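# Place the egg carton into the tray undamaged

## Task

Move the egg carton so it ends up resting inside the tray, without crushing or otherwise harming the carton.

## Robot and tools

Robot: two arms, left_arm and right_arm, each ending in a two-finger parallel gripper. The egg carton is fragile, so grip it gently. It must not leave the table, or be set down off the table and abandoned there. A loose object may sometimes get a brief push from outside.

Frame: all hand poses, velocities and targets use the scene frame. Its origin sits at table-top height, halfway between the two arms' nominal bases. +z points up and +x points out across the table. left_arm is on the +y side (this does not match left or right in the images). True bases are offset from nominal. Only a BASES line, if one appears, gives their calibrated positions. Reported hand position and orientation can be wrong by a few centimetres, more at long reach. A gripper's fingers point along its +z axis and open and close along its y axis. end_effector_position is the midpoint between the finger pads, about 1 cm short of the tips.

Row layout (used by execute_actions and move): 14 numbers, each in [-1, 1]. The first 7 are left_arm: dx, dy, dz, rx, ry, rz, opening. The last 7 are right_arm in the same order. Send all 14 even when only one arm moves. dx, dy, dz, rx, ry, rz are an offset, not a pose. They are measured along scene-frame axes from that arm's Hand target as it stood when the action or move began. 1.0 equals 0.6 m for dx, dy, dz and 180 degrees for rx, ry, rz. rx, ry, rz form a single rotation vector, turning about the Hand target's position. A translation longer than 1.0 in total may be scaled down along its direction. Repeating an offset in a new action moves the arm further. Six zeros re-command the current Hand target. opening is absolute: +1 is fully open (0.094 m), -1 is closed. Writing 0 there is a real command to half open, so resend the current opening to keep a gripper as it is.

execute_actions(actions, cameras): actions is a list of actions. Each action is a list of up to 15 rows, and each row lasts one control step (1/30 s). A short action repeats its last row until its 15 steps are done. Every row in an action counts from the pose at that action's start, not from the row before. An empty list just returns state and images. cameras picks images: omitted, null or ["all"] gives all, [] gives none, and an unknown name voids the call.

move(target, speed, blend, opening_speed, blocking, cameras): follows a straight path for each gripper toward target. target is either one 14-number row or a list of up to 15 rows. All rows count from the same starting Hand targets. speed is in m/s, 0.002 to 4.3, default 0.25, and turning is capped at twice that in rad/s. Give one value, or one per target. blend, in metres, rounds corners between listed targets. opening_speed, 0.2 or more per second on the -1 to +1 scale, closes the fingers gradually. Use a value near the minimum when closing on the carton. The arms share one end time, last at least 0.5 s, and stop after 10 s. Paths ignore obstacles and the other arm. Grippers lag, can drift off the path, and can overshoot speed, especially with a nearly straight arm. Avoid paths that pass close to an arm's own base, since that can flip its shoulder posture. The result adds a move: line. done means at rest within 10 mm and 2 degrees. off_target, moving, held and fault are other endings. limits=paced means clipping was applied, and limits=held means steps were withheld. Neither done nor off_target proves contact or no contact. blocking=false returns after about 0.5 s while the move continues.

wait(seconds, 0 to 10): lets time pass with the last commands held. stop(): brakes a running move and needs some distance to do so. zoom_image(camera, region=[x0,y0,x1,y1]): region is in pixels, at most 504x504, on cam_high, cam_low, cam_left_wrist or cam_right_wrist (each 896x504). finished_scene(scene=1): ends the scene for good. The carton must stay in the tray afterwards with no help from the robot.

Control behaviour: each step, commanded orientation is limited to 40 degrees away from the measured one. Position takes priority when the pose cannot be fully reached. Hand target is the last commanded pose after that clip. Friction and weight can leave a gripper a centimetre or more short. Resending zeros asks for the target again, and a small offset can close the remaining gap. A blocked arm keeps pressing until you command its target back past the gripper.

Gripping: grip_measured uses the same scale as opening and reads up to about 2.5 mm wide when empty. The fingers go to the commanded value until the force limit, about 50 to 64 N per pad, so a soft object keeps getting squashed as you command lower. To let go, command well above grip_measured. Never close one gripper on the other arm's fingers.

Readings: Joint positions (gripper last, in metres), joint torques (include gravity, have offsets, and joints 3 and 4 wrap at ±28 N m), and joint velocities (within noise means at rest). Action calls also list end_effector_position at some steps. Joint ranges (rad): waist -2.880 to 2.880, shoulder 0.000 to 3.142, elbow 0.000 to 3.019, wrist pitch -1.693 to 1.571, wrist yaw -1.571 to 1.571, wrist roll -2.094 to 2.094.

Avoid: fast contacts, targets set far beyond a contact point, dropping the carton or releasing it while it moves, and hard contact between the arms, which can fail the scene. The clearance check does not keep the grippers or their wrist cameras apart. Long holds, outstretched arms or pushing against something heat the motors. MOTOR HOT warns at 85 °C, and at 100 °C an OVER-TEMPERATURE FAULT makes that arm go limp for 30 to 60 s or more.

Each tool is called after "Call:" as name([rows], argument=value, ...), one row to a line, values as JSON.

## Session

Call:
execute_actions(actions=[])

Scene clock: 0.00 s.
left_arm: end_effector_position=(+0.1457, +0.5053, +0.1729) grip_measured=+1.000 end_effector_quat_wxyz=(+0.257, -0.253, +0.930, +0.068) | right_arm: end_effector_position=(+0.2309, +0.0218, +0.1920) grip_measured=+1.000 end_effector_quat_wxyz=(+0.715, -0.102, +0.649, +0.238)
Joint positions: left_arm=[1.465 0.679 0.597 -1.144 0.423 0.844 0.094] | right_arm=[1.465 1.548 0.317 1.475 0.968 -0.037 0.094]
Joint velocities: within noise
Joint torques (N m): no reading
Heat: left arm: hottest elbow 31 °C; right arm: hottest wrist roll 31 °C.
Hand target: left_arm +0.1463, +0.5108, +0.1828; +0.261, -0.250, +0.929, +0.078 | right_arm +0.2314, +0.0256, +0.1978; +0.717, -0.095, +0.645, +0.245
Tool commands: left_gripper/opening=+1.0 right_gripper/opening=+1.0

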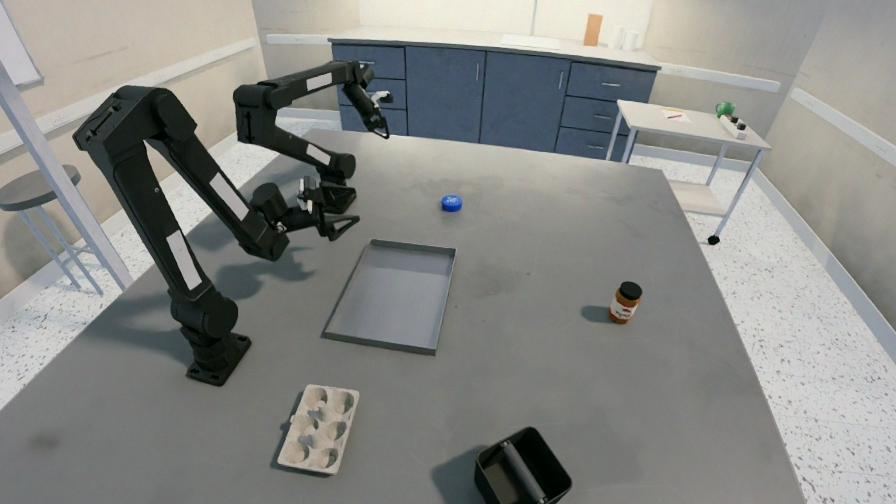

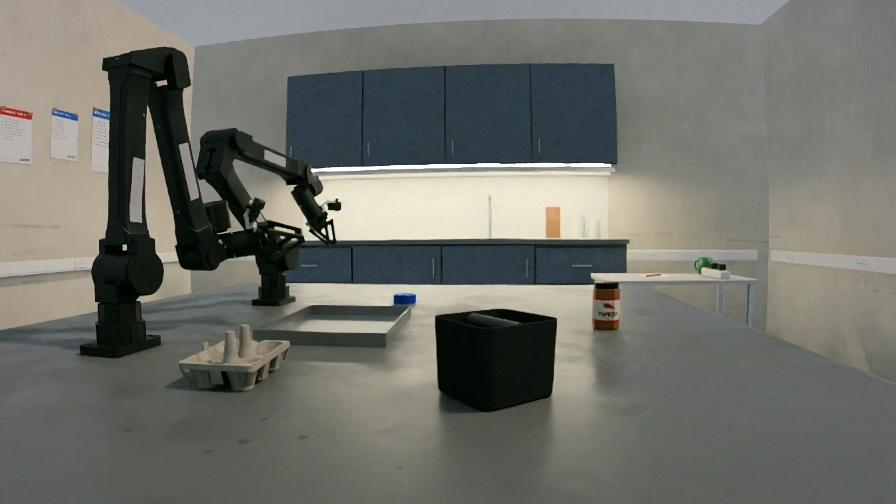

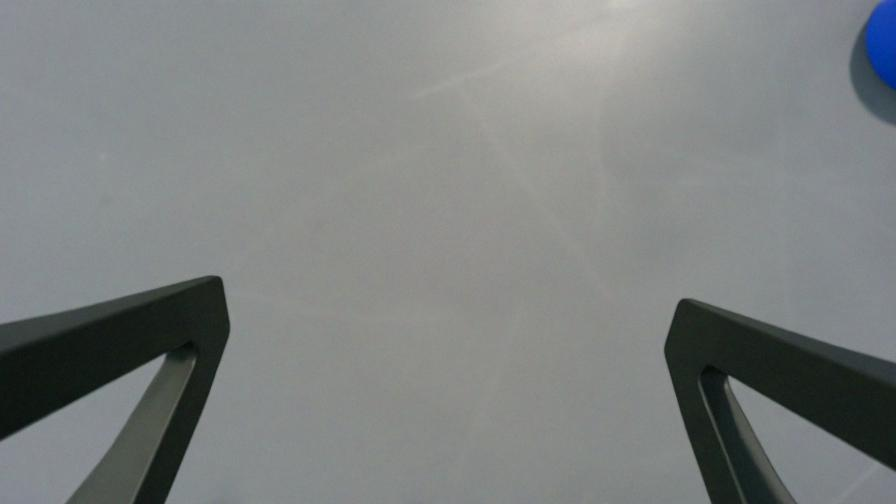

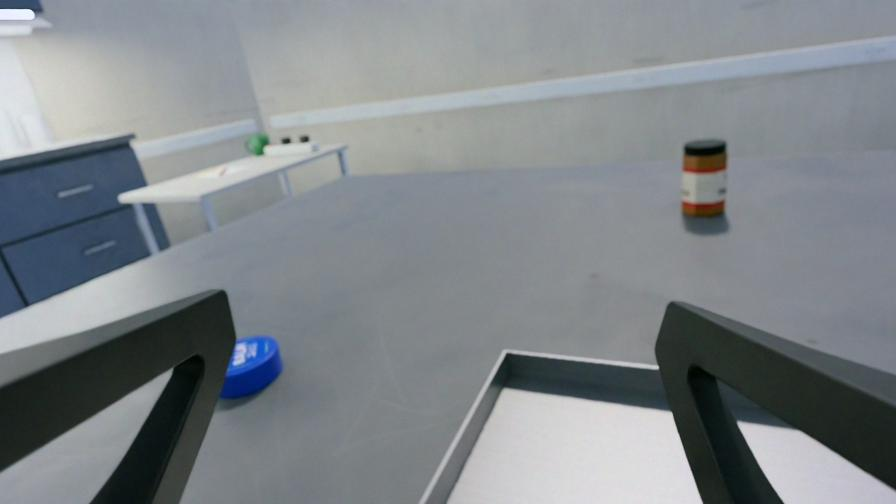

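Call:
zoom_image(camera="cam_high", region=[240, 360, 400, 500])

Call:
zoom_image(camera="cam_low", region=[80, 280, 420, 410])

Scaled by 3.150 from the camera's 896x504 image, which has a finer 1280x720 frame.

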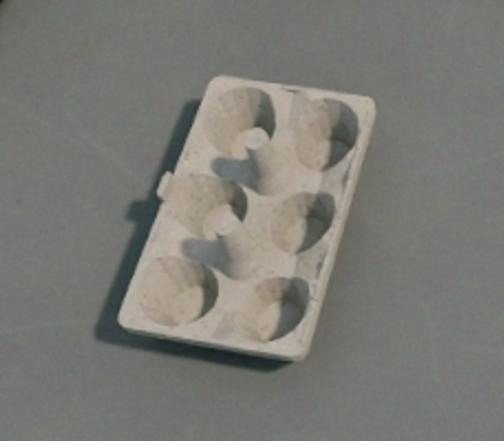

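Scaled by 1.482 from the camera's 896x504 image, which has a finer 1280x720 frame.

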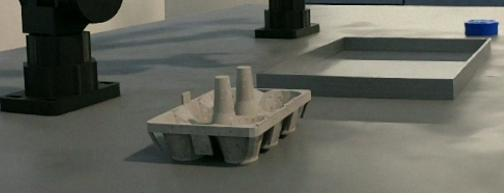

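Call:
move([
  [0,0,0,0,0,0,1, 0.0643,-0.2093,0.0703,0.1163,0.279,-0.1989,1],
  [0,0,0,0,0,0,1, -0.0023,-0.6427,0.0537,0.2326,0.558,-0.3977,1],
], speed=0.35, blend=[0.05,0])

Scene clock: 21.60 s.
left_arm: end_effector_position=(+0.1457, +0.5053, +0.1729) grip_measured=+1.000 end_effector_quat_wxyz=(+0.257, -0.253, +0.930, +0.068) | right_arm: end_effector_position=(+0.2187, -0.3559, +0.2098) grip_measured=+1.000 end_effector_quat_wxyz=(-0.015, +0.661, +0.750, -0.013)
Joint positions: left_arm=[1.465 0.679 0.597 -1.144 0.423 0.844 0.094] | right_arm=[-0.11 0.778 0.806 -1.638 0.004 1.329 0.094]
Joint velocities: within noise
Joint torques (N m): left_arm=[-0.32 -1.49 12.48 1.18 0.28 -0.04] | right_arm=[-1.08 -2.14 14.98 0.58 -0.05 -0.01]
Heat: left arm: hottest elbow 35 °C; right arm: hottest elbow 31 °C.
Hand target: left_arm +0.1463, +0.5108, +0.1828; +0.261, -0.250, +0.929, +0.078 | right_arm +0.2300, -0.3600, +0.2300; +0.000, +0.663, +0.749, +0.000
Off the commanded pose: left_arm 0.011 m, 1 deg | right_arm 0.023 m, 2 deg.
move: off_target (left_arm, right_arm)

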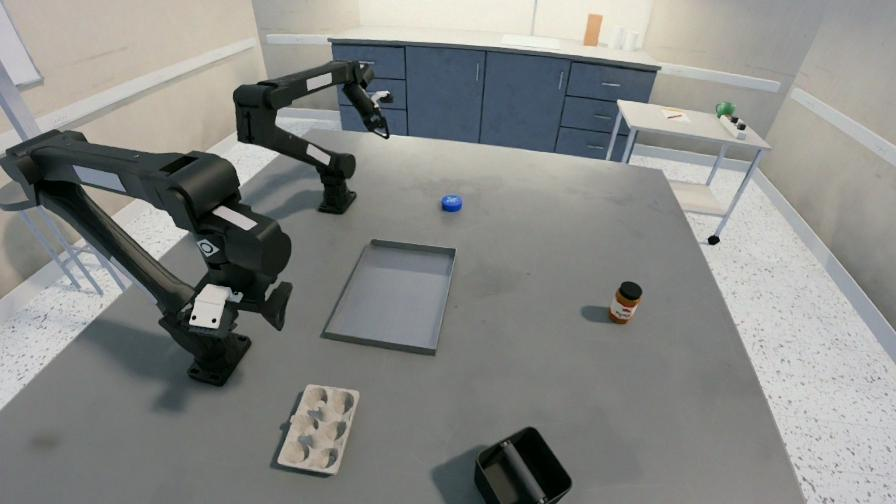

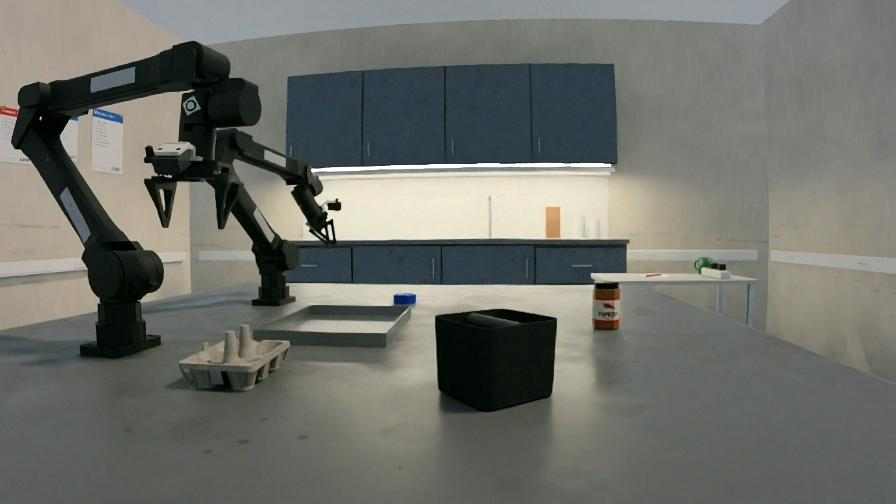

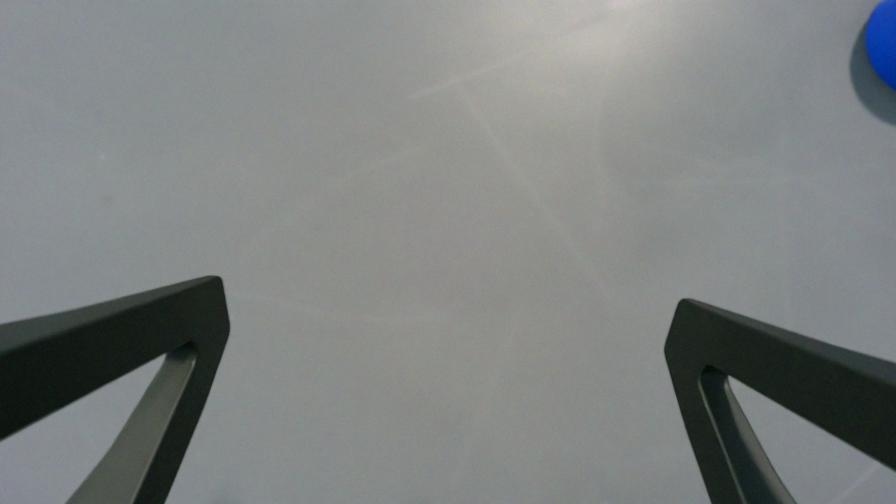

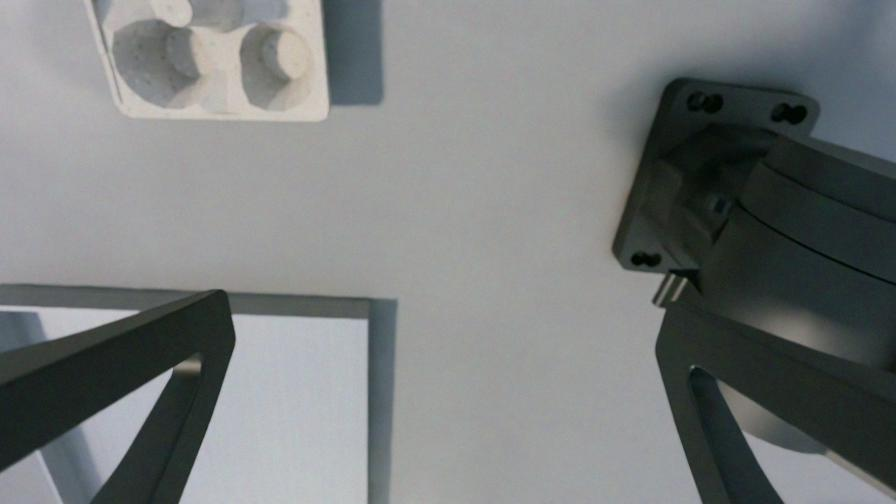

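Call:
move(target=[0,0,0,0,0,0,1, 0.1333,-0.1,0,0,0,0,1], speed=0.25, cameras=["cam_high","cam_right_wrist"])

Scene clock: 28.27 s.
left_arm: end_effector_position=(+0.1457, +0.5053, +0.1729) grip_measured=+1.000 end_effector_quat_wxyz=(+0.257, -0.253, +0.930, +0.068) | right_arm: end_effector_position=(+0.2934, -0.4109, +0.2111) grip_measured=+1.000 end_effector_quat_wxyz=(-0.025, +0.661, +0.750, -0.013)
Joint positions: left_arm=[1.465 0.679 0.597 -1.144 0.423 0.844 0.094] | right_arm=[-0.29 1.045 0.952 -1.534 0.004 1.15 0.094]
Joint velocities: within noise
Joint torques (N m): left_arm=[-0.32 -1.61 12.48 1.18 0.29 -0.05] | right_arm=[-1.03 -6.59 14.87 1.2 -0.06 -0.02]
Heat: left arm: hottest elbow 36 °C; right arm: hottest elbow 32 °C.
Hand target: left_arm +0.1463, +0.5108, +0.1828; +0.261, -0.250, +0.929, +0.078 | right_arm +0.3099, -0.4201, +0.2300; +0.000, +0.663, +0.749, +0.000
Off the commanded pose: left_arm 0.011 m, 1 deg | right_arm 0.027 m, 3 deg.
move: off_target (left_arm, right_arm)
Images, in order (width x height): cam_high 896x504, cam_right_wrist 896x504.

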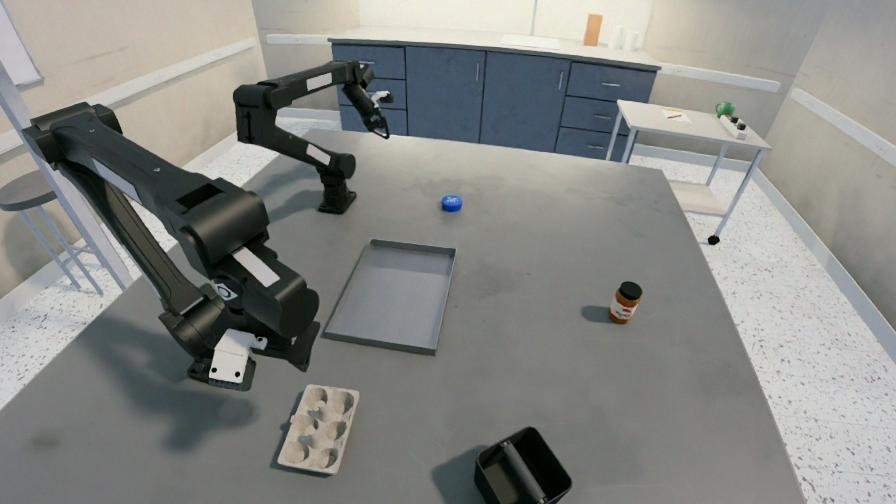

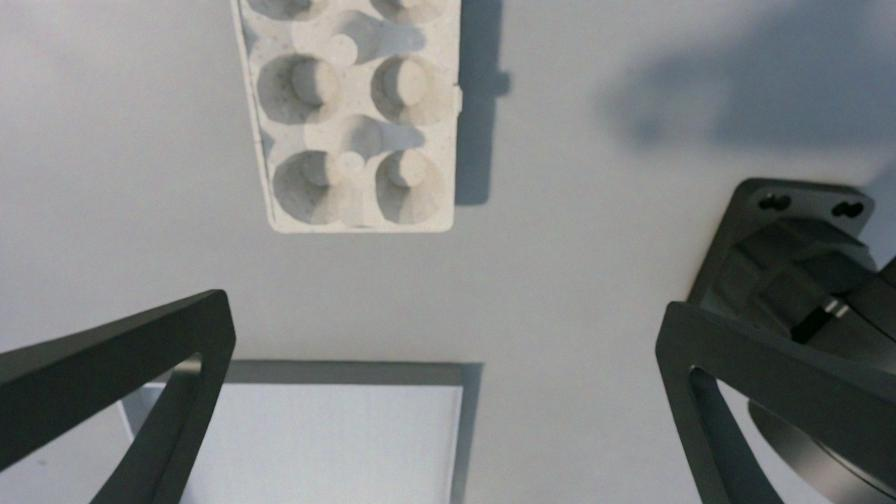

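Call:
zoom_image(camera="cam_right_wrist", region=[200, 0, 520, 250])

Call:
zoom_image(camera="cam_high", region=[160, 300, 480, 500])

Scaled by 1.575 from the camera's 896x504 image, which has a finer 1280x720 frame.

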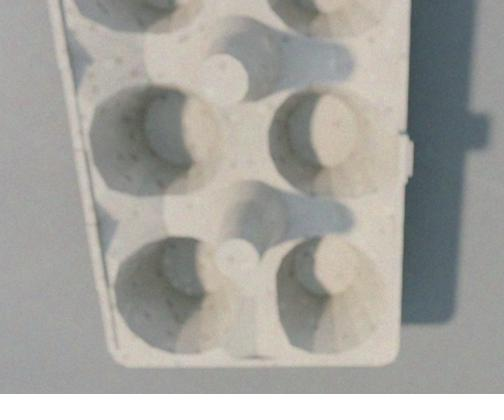

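Scaled by 1.575 from the camera's 896x504 image, which has a finer 1280x720 frame.

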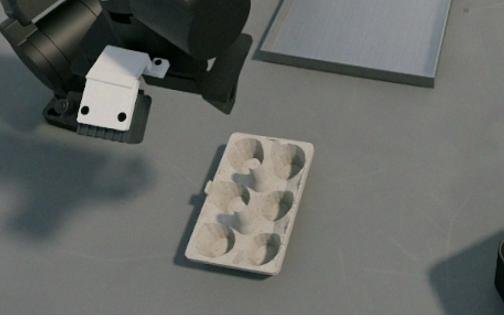

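Call:
move(target=[0,0,0,0,0,0,1, 0.0693,-0.0082,-0.1,-0.0128,-0.0133,0.4888,1], speed=0.35)

Scene clock: 42.77 s.
left_arm: end_effector_position=(+0.1457, +0.5053, +0.1729) grip_measured=+1.000 end_effector_quat_wxyz=(+0.257, -0.253, +0.930, +0.068) | right_arm: end_effector_position=(+0.3480, -0.4247, +0.1724) grip_measured=+1.000 end_effector_quat_wxyz=(+0.025, -0.037, +0.999, -0.002)
Joint positions: left_arm=[1.465 0.679 0.597 -1.144 0.423 0.844 0.094] | right_arm=[-0.29 1.149 0.923 -1.295 -0.012 -0.368 0.094]
Joint velocities: within noise
Joint torques (N m): left_arm=[-0.32 -1.55 12.46 1.22 0.28 -0.04] | right_arm=[0.5 -8.12 9.99 1.5 -0.16 -0.02]
Heat: left arm: hottest elbow 37 °C; right arm: hottest elbow 35 °C.
Hand target: left_arm +0.1463, +0.5108, +0.1828; +0.261, -0.250, +0.929, +0.078 | right_arm +0.3515, -0.4250, +0.1700; +0.026, -0.044, +0.999, -0.001
Off the commanded pose: left_arm 0.011 m, 1 deg | right_arm 0.004 m, 1 deg.
move: off_target (left_arm)

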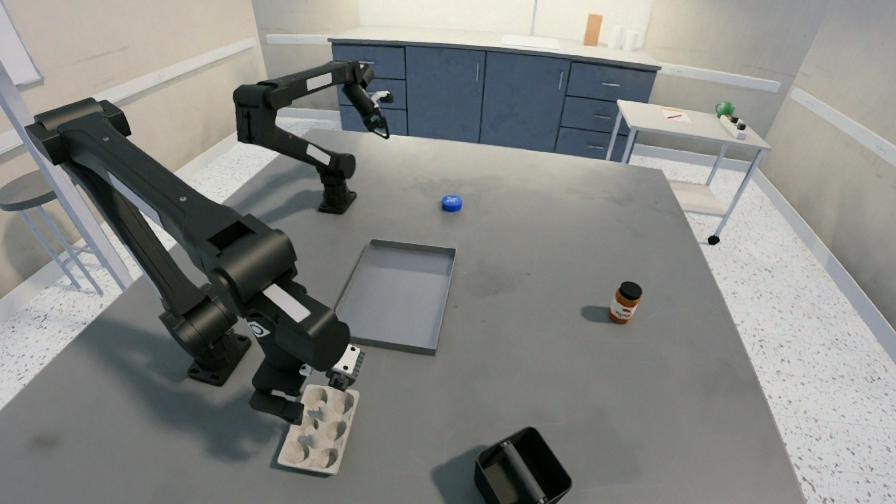

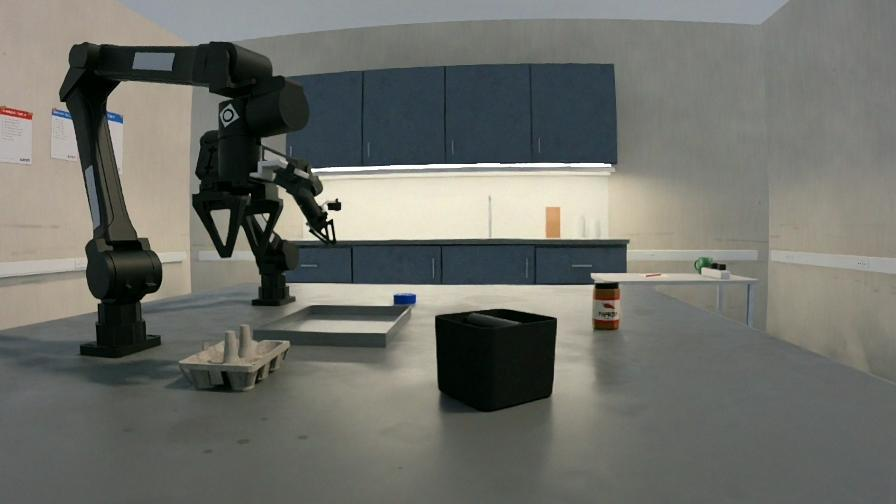

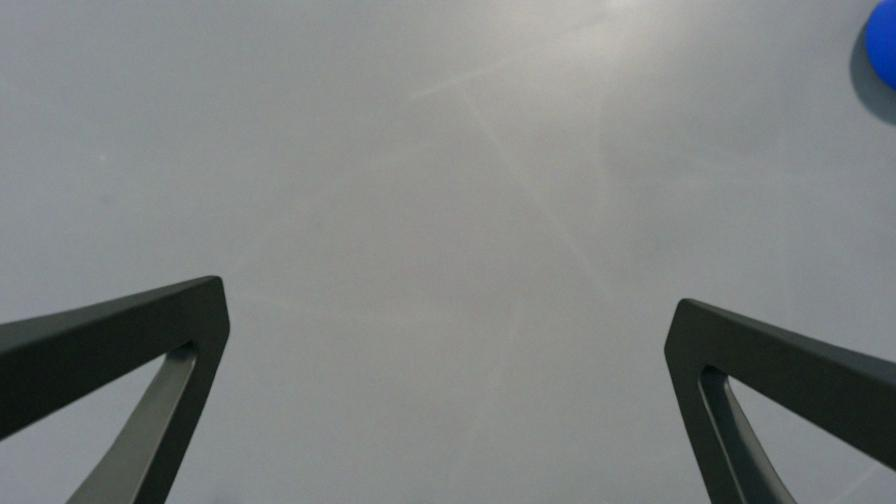

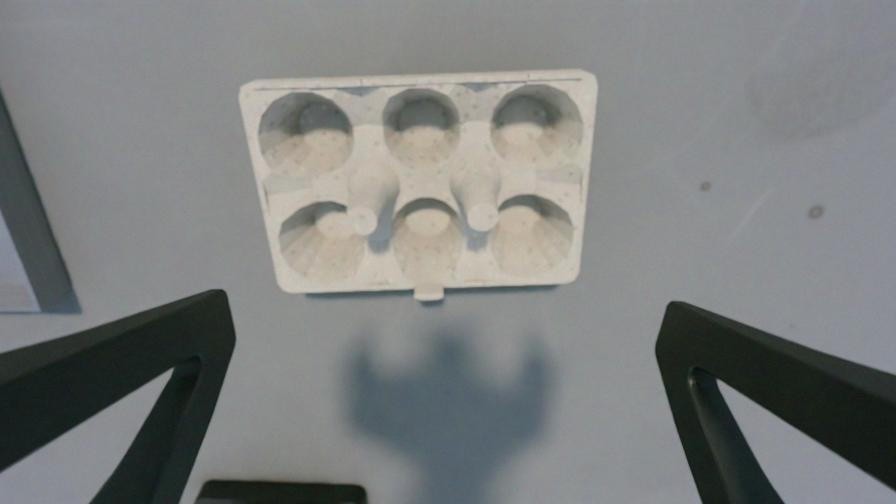

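Call:
move(target=[0,0,0,0,0,0,1, -0.0383,0.0183,-0.0957,0,0.0139,0.01,1], speed=0.2, cameras=["cam_low","cam_right_wrist"])

Scene clock: 47.13 s.
left_arm: end_effector_position=(+0.1457, +0.5053, +0.1729) grip_measured=+1.000 end_effector_quat_wxyz=(+0.257, -0.253, +0.930, +0.068) | right_arm: end_effector_position=(+0.3241, -0.4174, +0.1141) grip_measured=+1.000 end_effector_quat_wxyz=(+0.003, -0.044, +0.999, +0.002)
Joint positions: left_arm=[1.465 0.679 0.597 -1.144 0.423 0.844 0.094] | right_arm=[-0.287 1.162 0.773 -1.177 -0.006 -0.381 0.094]
Joint velocities: within noise
Joint torques (N m): left_arm=[-0.32 -1.73 12.46 1.18 0.28 -0.04] | right_arm=[2.08 -7.82 9.48 1.44 0.04 -0.02]
Heat: left arm: hottest elbow 38 °C; right arm: hottest elbow 35 °C.
Hand target: left_arm +0.1463, +0.5108, +0.1828; +0.261, -0.250, +0.929, +0.078 | right_arm +0.3285, -0.4140, +0.1125; +0.004, -0.059, +0.998, +0.000
Off the commanded pose: left_arm 0.011 m, 1 deg | right_arm 0.006 m, 2 deg.
move: off_target (left_arm)
Images, in order (width x height): cam_low 896x504, cam_right_wrist 896x504.

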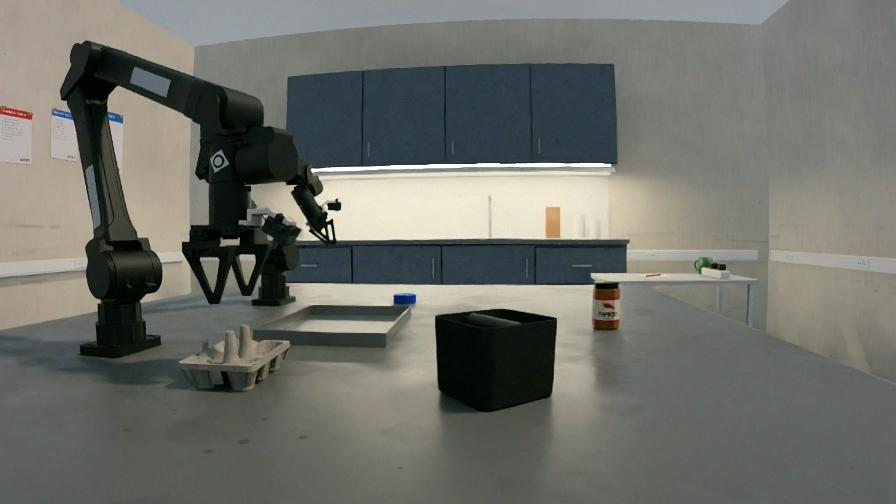

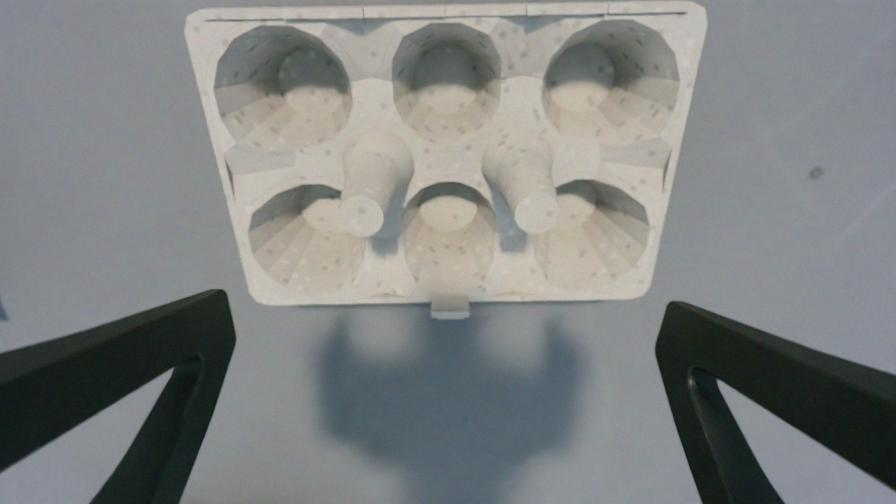

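Call:
move(target=[0,0,0,0,0,0,1, 0,0,-0.0833,0,0,0,1], speed=0.12, cameras=["cam_high","cam_low","cam_right_wrist"])

Scene clock: 50.17 s.
left_arm: end_effector_position=(+0.1457, +0.5053, +0.1729) grip_measured=+1.000 end_effector_quat_wxyz=(+0.257, -0.253, +0.930, +0.068) | right_arm: end_effector_position=(+0.3244, -0.4176, +0.0643) grip_measured=+1.000 end_effector_quat_wxyz=(+0.003, -0.045, +0.999, +0.002)
Joint positions: left_arm=[1.465 0.679 0.597 -1.144 0.423 0.844 0.094] | right_arm=[-0.287 1.238 0.685 -1.014 -0.006 -0.381 0.094]
Joint velocities: within noise
Joint torques (N m): left_arm=[-0.38 -1.61 12.42 1.18 0.28 -0.05] | right_arm=[1.96 -8.29 8.75 1.4 0.04 -0.02]
Heat: left arm: hottest elbow 38 °C; right arm: hottest elbow 35 °C.
Hand target: left_arm +0.1463, +0.5108, +0.1828; +0.261, -0.250, +0.929, +0.078 | right_arm +0.3285, -0.4140, +0.0625; +0.004, -0.059, +0.998, +0.000
Off the commanded pose: left_arm 0.011 m, 1 deg | right_arm 0.006 m, 2 deg.
move: off_target (left_arm)
Images, in order (width x height): cam_high 896x504, cam_low 896x504, cam_right_wrist 896x504.

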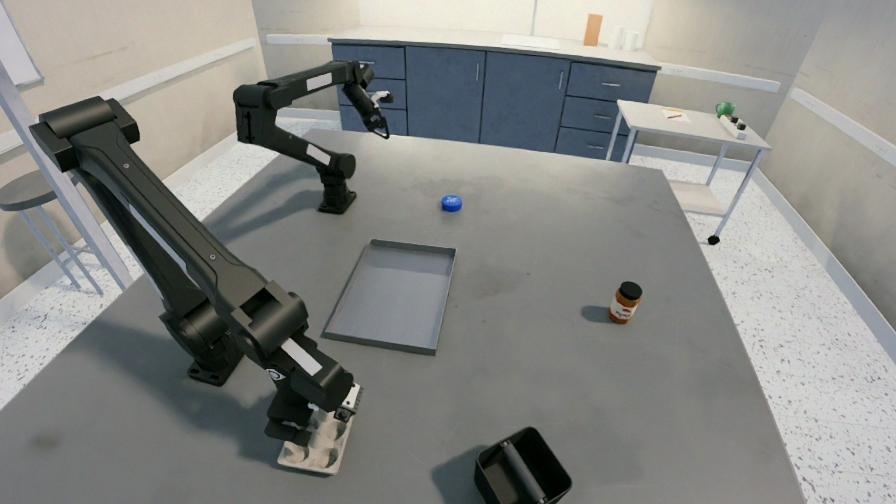

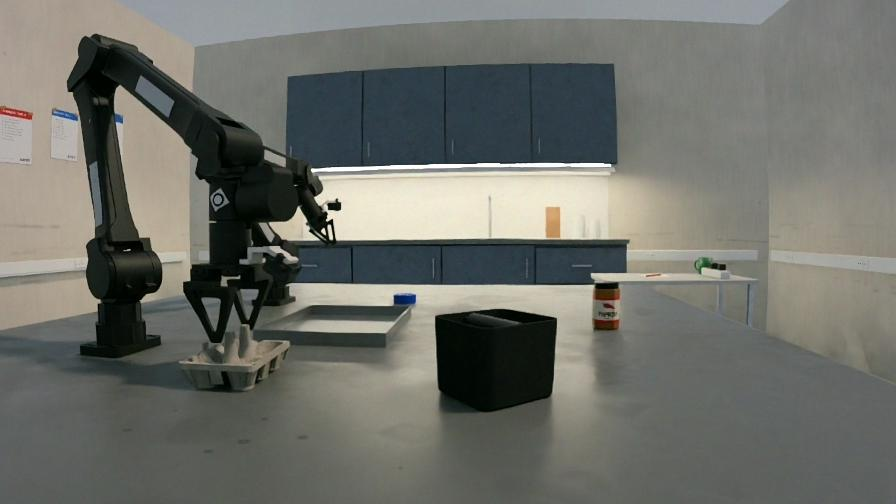

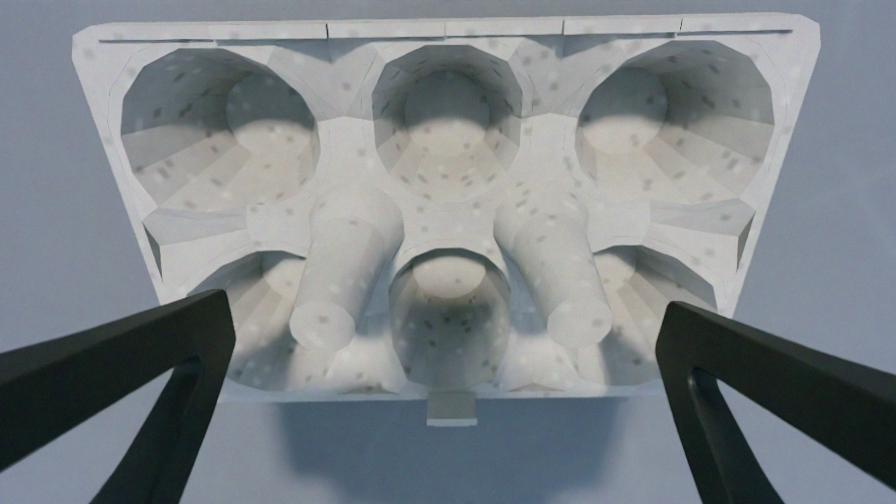

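Call:
zoom_image(camera="cam_low", region=[150, 240, 330, 410])

Call:
zoom_image(camera="cam_right_wrist", region=[200, 150, 700, 430])

Scaled by 2.800 from the camera's 896x504 image, which has a finer 1280x720 frame.

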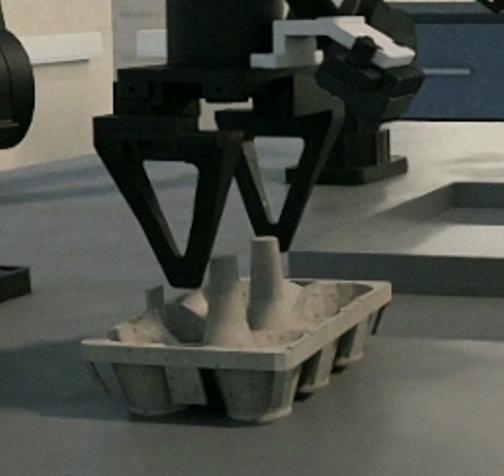

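Scaled by 1.008 from the camera's 896x504 image, which has a finer 1280x720 frame.

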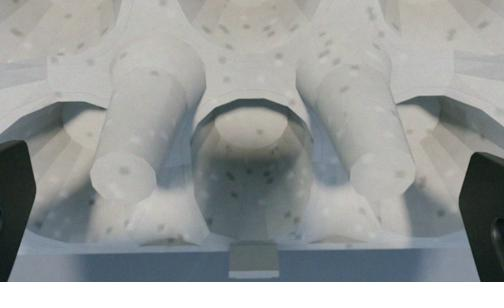

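Call:
move(target=[0,0,0,0,0,0,1, 0.0092,0,-0.0267,0,0,0,1], speed=0.05, cameras=["cam_low","cam_right_wrist"])

Call:
zoom_image(camera="cam_low", region=[150, 240, 330, 410])

Scene clock: 67.37 s.
left_arm: end_effector_position=(+0.1457, +0.5053, +0.1729) grip_measured=+1.000 end_effector_quat_wxyz=(+0.257, -0.253, +0.930, +0.068) | right_arm: end_effector_position=(+0.3309, -0.4180, +0.0492) grip_measured=+1.000 end_effector_quat_wxyz=(+0.004, -0.047, +0.999, +0.002)
Joint positions: left_arm=[1.465 0.679 0.597 -1.144 0.423 0.844 0.094] | right_arm=[-0.282 1.282 0.675 -0.957 -0.006 -0.381 0.094]
Joint velocities: within noise
Joint torques (N m): left_arm=[-0.26 -1.61 12.48 1.2 0.29 -0.05] | right_arm=[2.02 -8.64 8.34 1.46 0.04 0.04]
Heat: left arm: hottest elbow 40 °C; right arm: hottest elbow 36 °C.
Hand target: left_arm +0.1463, +0.5108, +0.1828; +0.261, -0.250, +0.929, +0.078 | right_arm +0.3342, -0.4140, +0.0466; +0.004, -0.059, +0.998, +0.000
Off the commanded pose: left_arm 0.011 m, 1 deg | right_arm 0.006 m, 1 deg.
move: off_target (left_arm)
Images, in order (width x height): cam_low 896x504, cam_right_wrist 896x504.

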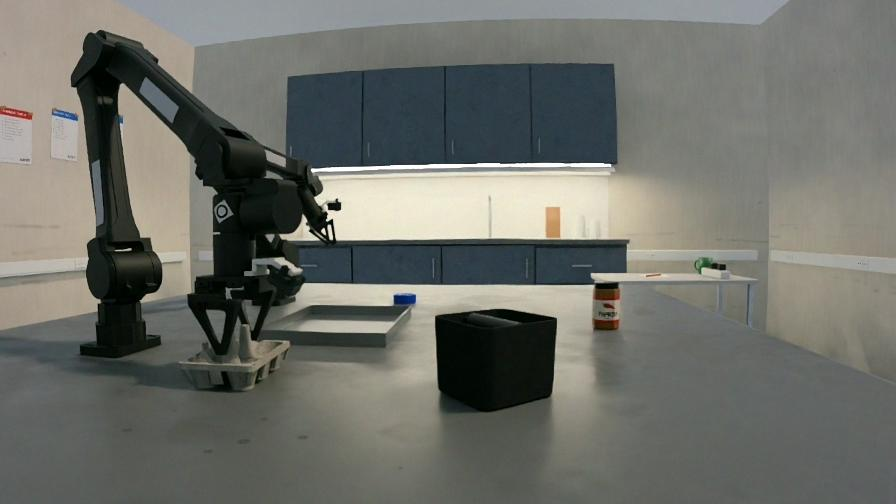

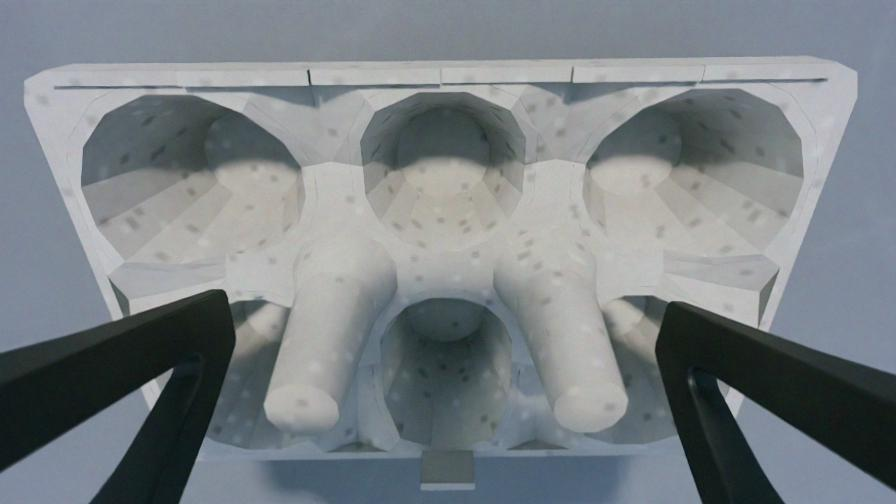

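Scaled by 2.800 from the camera's 896x504 image, which has a finer 1280x720 frame.

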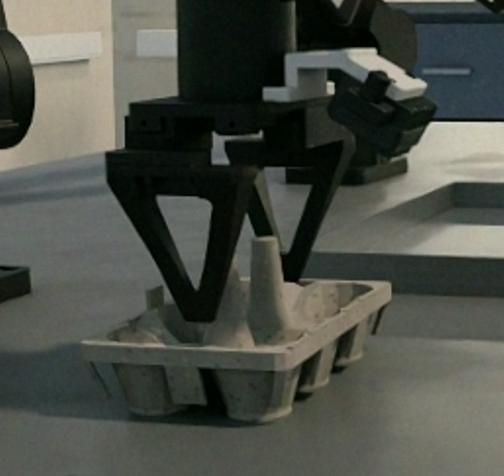

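Call:
move(target=[0,0,0,0,0,0,1, -0.0033,0,0,0,0,0,0.6], speed=0.05, opening_speed=0.3, cameras=["cam_low","cam_right_wrist"])

Call:
zoom_image(camera="cam_right_wrist", region=[200, 150, 700, 430])

Scene clock: 71.07 s.
left_arm: end_effector_position=(+0.1457, +0.5053, +0.1729) grip_measured=+1.000 end_effector_quat_wxyz=(+0.257, -0.253, +0.930, +0.068) | right_arm: end_effector_position=(+0.3291, -0.4174, +0.0479) grip_measured=+0.603 end_effector_quat_wxyz=(+0.003, -0.047, +0.999, +0.002)
Joint positions: left_arm=[1.465 0.679 0.597 -1.144 0.423 0.844 0.094] | right_arm=[-0.282 1.282 0.671 -0.956 -0.006 -0.381 0.075]
Joint velocities: within noise
Joint torques (N m): left_arm=[-0.32 -1.61 12.51 1.21 0.28 -0.05] | right_arm=[1.85 -9.05 8.27 1.39 0.04 0.02]
Heat: left arm: hottest elbow 40 °C; right arm: hottest elbow 36 °C.
Hand target: left_arm +0.1463, +0.5108, +0.1828; +0.261, -0.250, +0.929, +0.078 | right_arm +0.3322, -0.4140, +0.0466; +0.004, -0.059, +0.998, +0.000
Off the commanded pose: left_arm 0.011 m, 1 deg | right_arm 0.005 m, 1 deg.
move: off_target (left_arm)
Images, in order (width x height): cam_low 896x504, cam_right_wrist 896x504.

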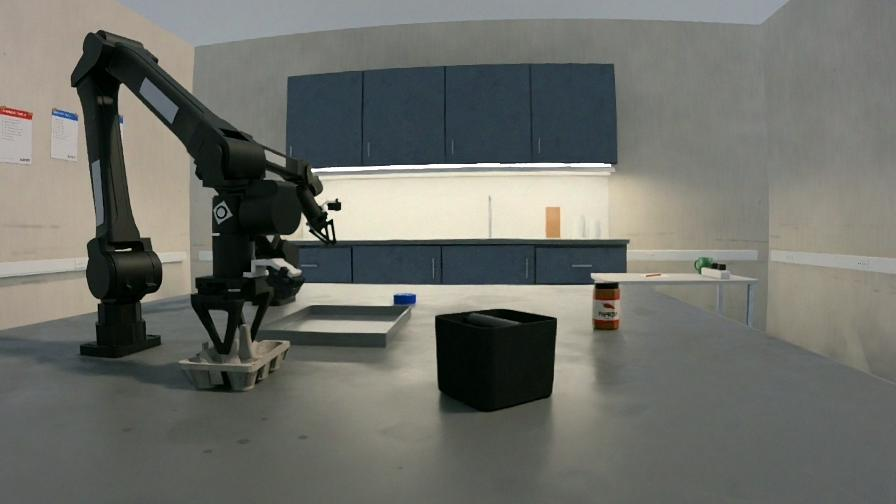

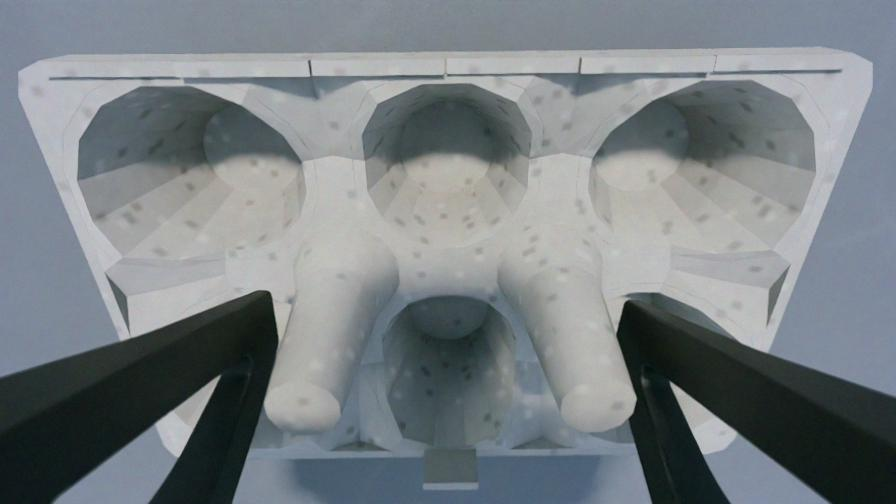

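Scaled by 1.008 from the camera's 896x504 image, which has a finer 1280x720 frame.

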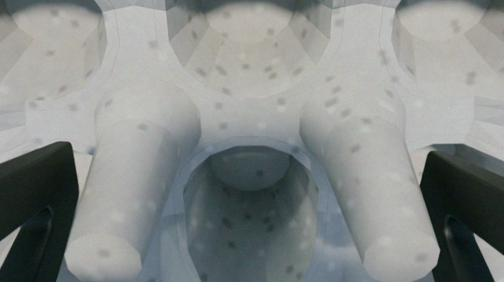

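Call:
zoom_image(camera="cam_right_wrist", region=[220, 270, 360, 450])

Call:
zoom_image(camera="cam_right_wrist", region=[540, 270, 680, 450])

Scaled by 2.800 from the camera's 896x504 image, which has a finer 1280x720 frame.

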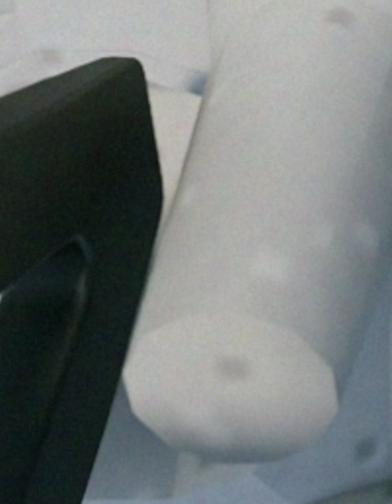

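Scaled by 2.800 from the camera's 896x504 image, which has a finer 1280x720 frame.

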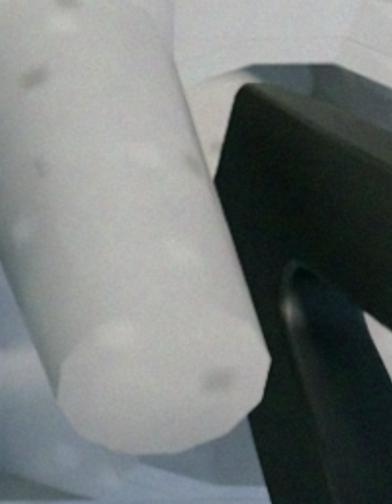

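Call:
move(target=[0,0,0,0,0,0,1, 0,0,0,0,0,0,0.53], speed=0.05, opening_speed=0.2, cameras=["cam_right_wrist"])

Call:
zoom_image(camera="cam_right_wrist", region=[220, 270, 360, 450])

Call:
zoom_image(camera="cam_right_wrist", region=[540, 270, 680, 450])

Scene clock: 73.07 s.
left_arm: end_effector_position=(+0.1457, +0.5053, +0.1729) grip_measured=+1.000 end_effector_quat_wxyz=(+0.257, -0.253, +0.930, +0.068) | right_arm: end_effector_position=(+0.3291, -0.4174, +0.0479) grip_measured=+0.532 end_effector_quat_wxyz=(+0.003, -0.047, +0.999, +0.002)
Joint positions: left_arm=[1.465 0.679 0.597 -1.144 0.423 0.844 0.094] | right_arm=[-0.282 1.282 0.671 -0.956 -0.006 -0.381 0.072]
Joint velocities: within noise
Joint torques (N m): left_arm=[-0.26 -1.67 12.46 1.21 0.28 -0.05] | right_arm=[1.9 -9.05 8.28 1.39 0.04 0.02]
Heat: left arm: hottest elbow 40 °C; right arm: hottest elbow 36 °C.
Hand target: left_arm +0.1463, +0.5108, +0.1828; +0.261, -0.250, +0.929, +0.078 | right_arm +0.3322, -0.4140, +0.0466; +0.004, -0.059, +0.998, +0.000
Off the commanded pose: left_arm 0.011 m, 1 deg | right_arm 0.005 m, 1 deg.
move: off_target (left_arm)
Images, in order (width x height): cam_right_wrist 896x504.

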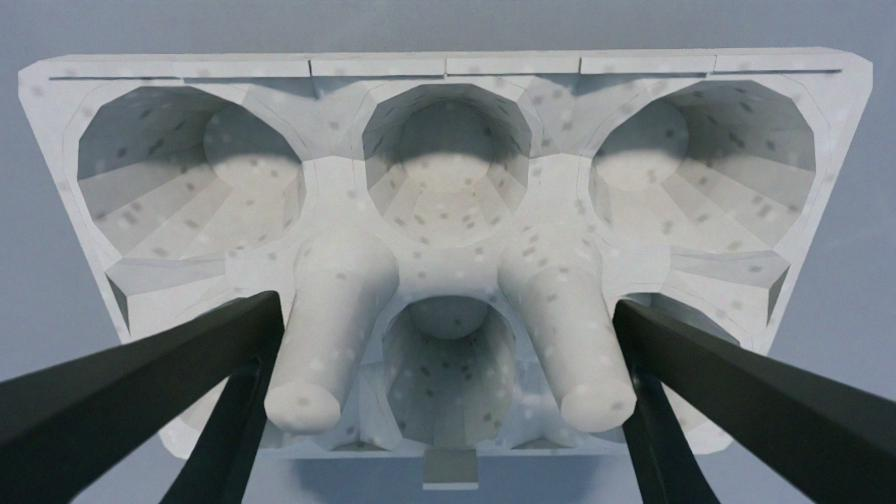

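Scaled by 2.800 from the camera's 896x504 image, which has a finer 1280x720 frame.

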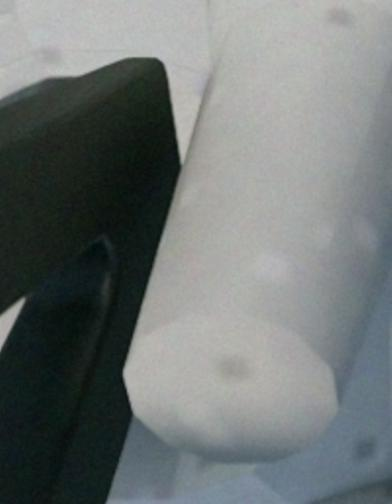

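Scaled by 2.800 from the camera's 896x504 image, which has a finer 1280x720 frame.

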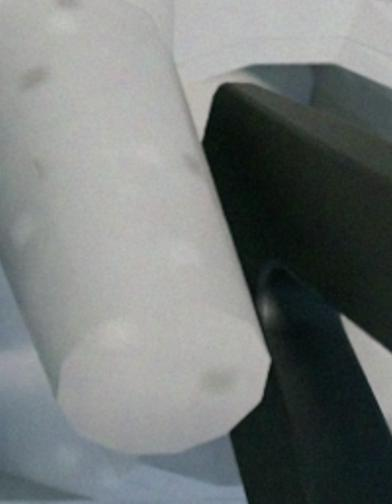

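Call:
move(target=[0,0,0,0,0,0,1, 0,0,0,0,0,0,0.49], speed=0.05, opening_speed=0.2, cameras=["cam_right_wrist"])

Call:
zoom_image(camera="cam_right_wrist", region=[220, 270, 360, 450])

Call:
zoom_image(camera="cam_right_wrist", region=[540, 270, 680, 450])

Scene clock: 75.00 s.
left_arm: end_effector_position=(+0.1457, +0.5053, +0.1729) grip_measured=+1.000 end_effector_quat_wxyz=(+0.257, -0.253, +0.930, +0.068) | right_arm: end_effector_position=(+0.3291, -0.4174, +0.0479) grip_measured=+0.492 end_effector_quat_wxyz=(+0.003, -0.047, +0.999, +0.002)
Joint positions: left_arm=[1.465 0.679 0.597 -1.144 0.423 0.844 0.094] | right_arm=[-0.282 1.282 0.671 -0.956 -0.006 -0.381 0.07]
Joint velocities: within noise
Joint torques (N m): left_arm=[-0.38 -1.49 12.49 1.21 0.28 -0.04] | right_arm=[1.85 -9.05 8.27 1.39 0.04 0.02]
Heat: left arm: hottest elbow 40 °C; right arm: hottest elbow 35 °C.
Hand target: left_arm +0.1463, +0.5108, +0.1828; +0.261, -0.250, +0.929, +0.078 | right_arm +0.3322, -0.4140, +0.0466; +0.004, -0.059, +0.998, +0.000
Off the commanded pose: left_arm 0.011 m, 1 deg | right_arm 0.005 m, 1 deg.
move: off_target (left_arm)
Images, in order (width x height): cam_right_wrist 896x504.

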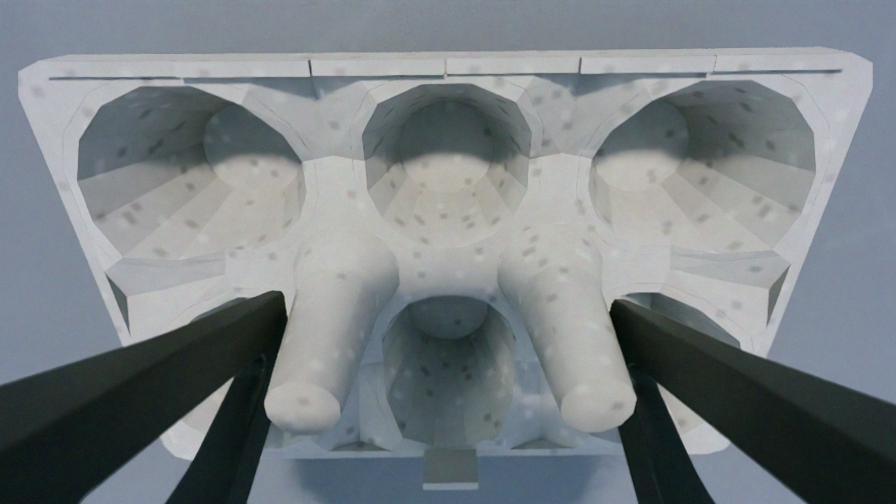

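Scaled by 2.800 from the camera's 896x504 image, which has a finer 1280x720 frame.

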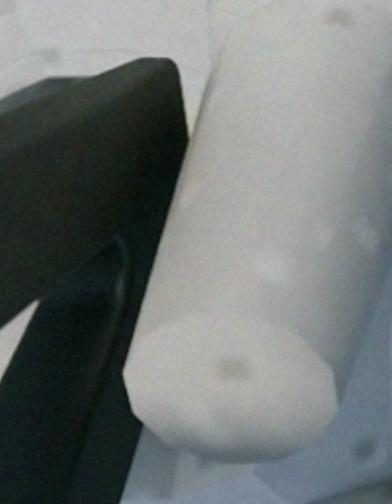

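Scaled by 2.800 from the camera's 896x504 image, which has a finer 1280x720 frame.

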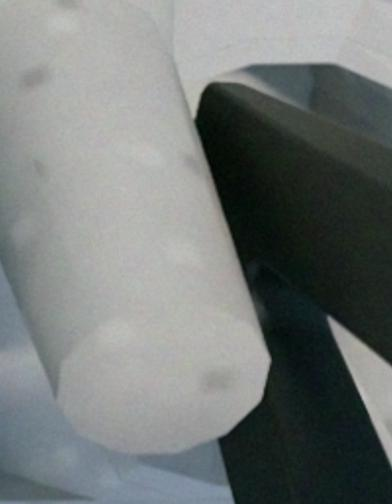

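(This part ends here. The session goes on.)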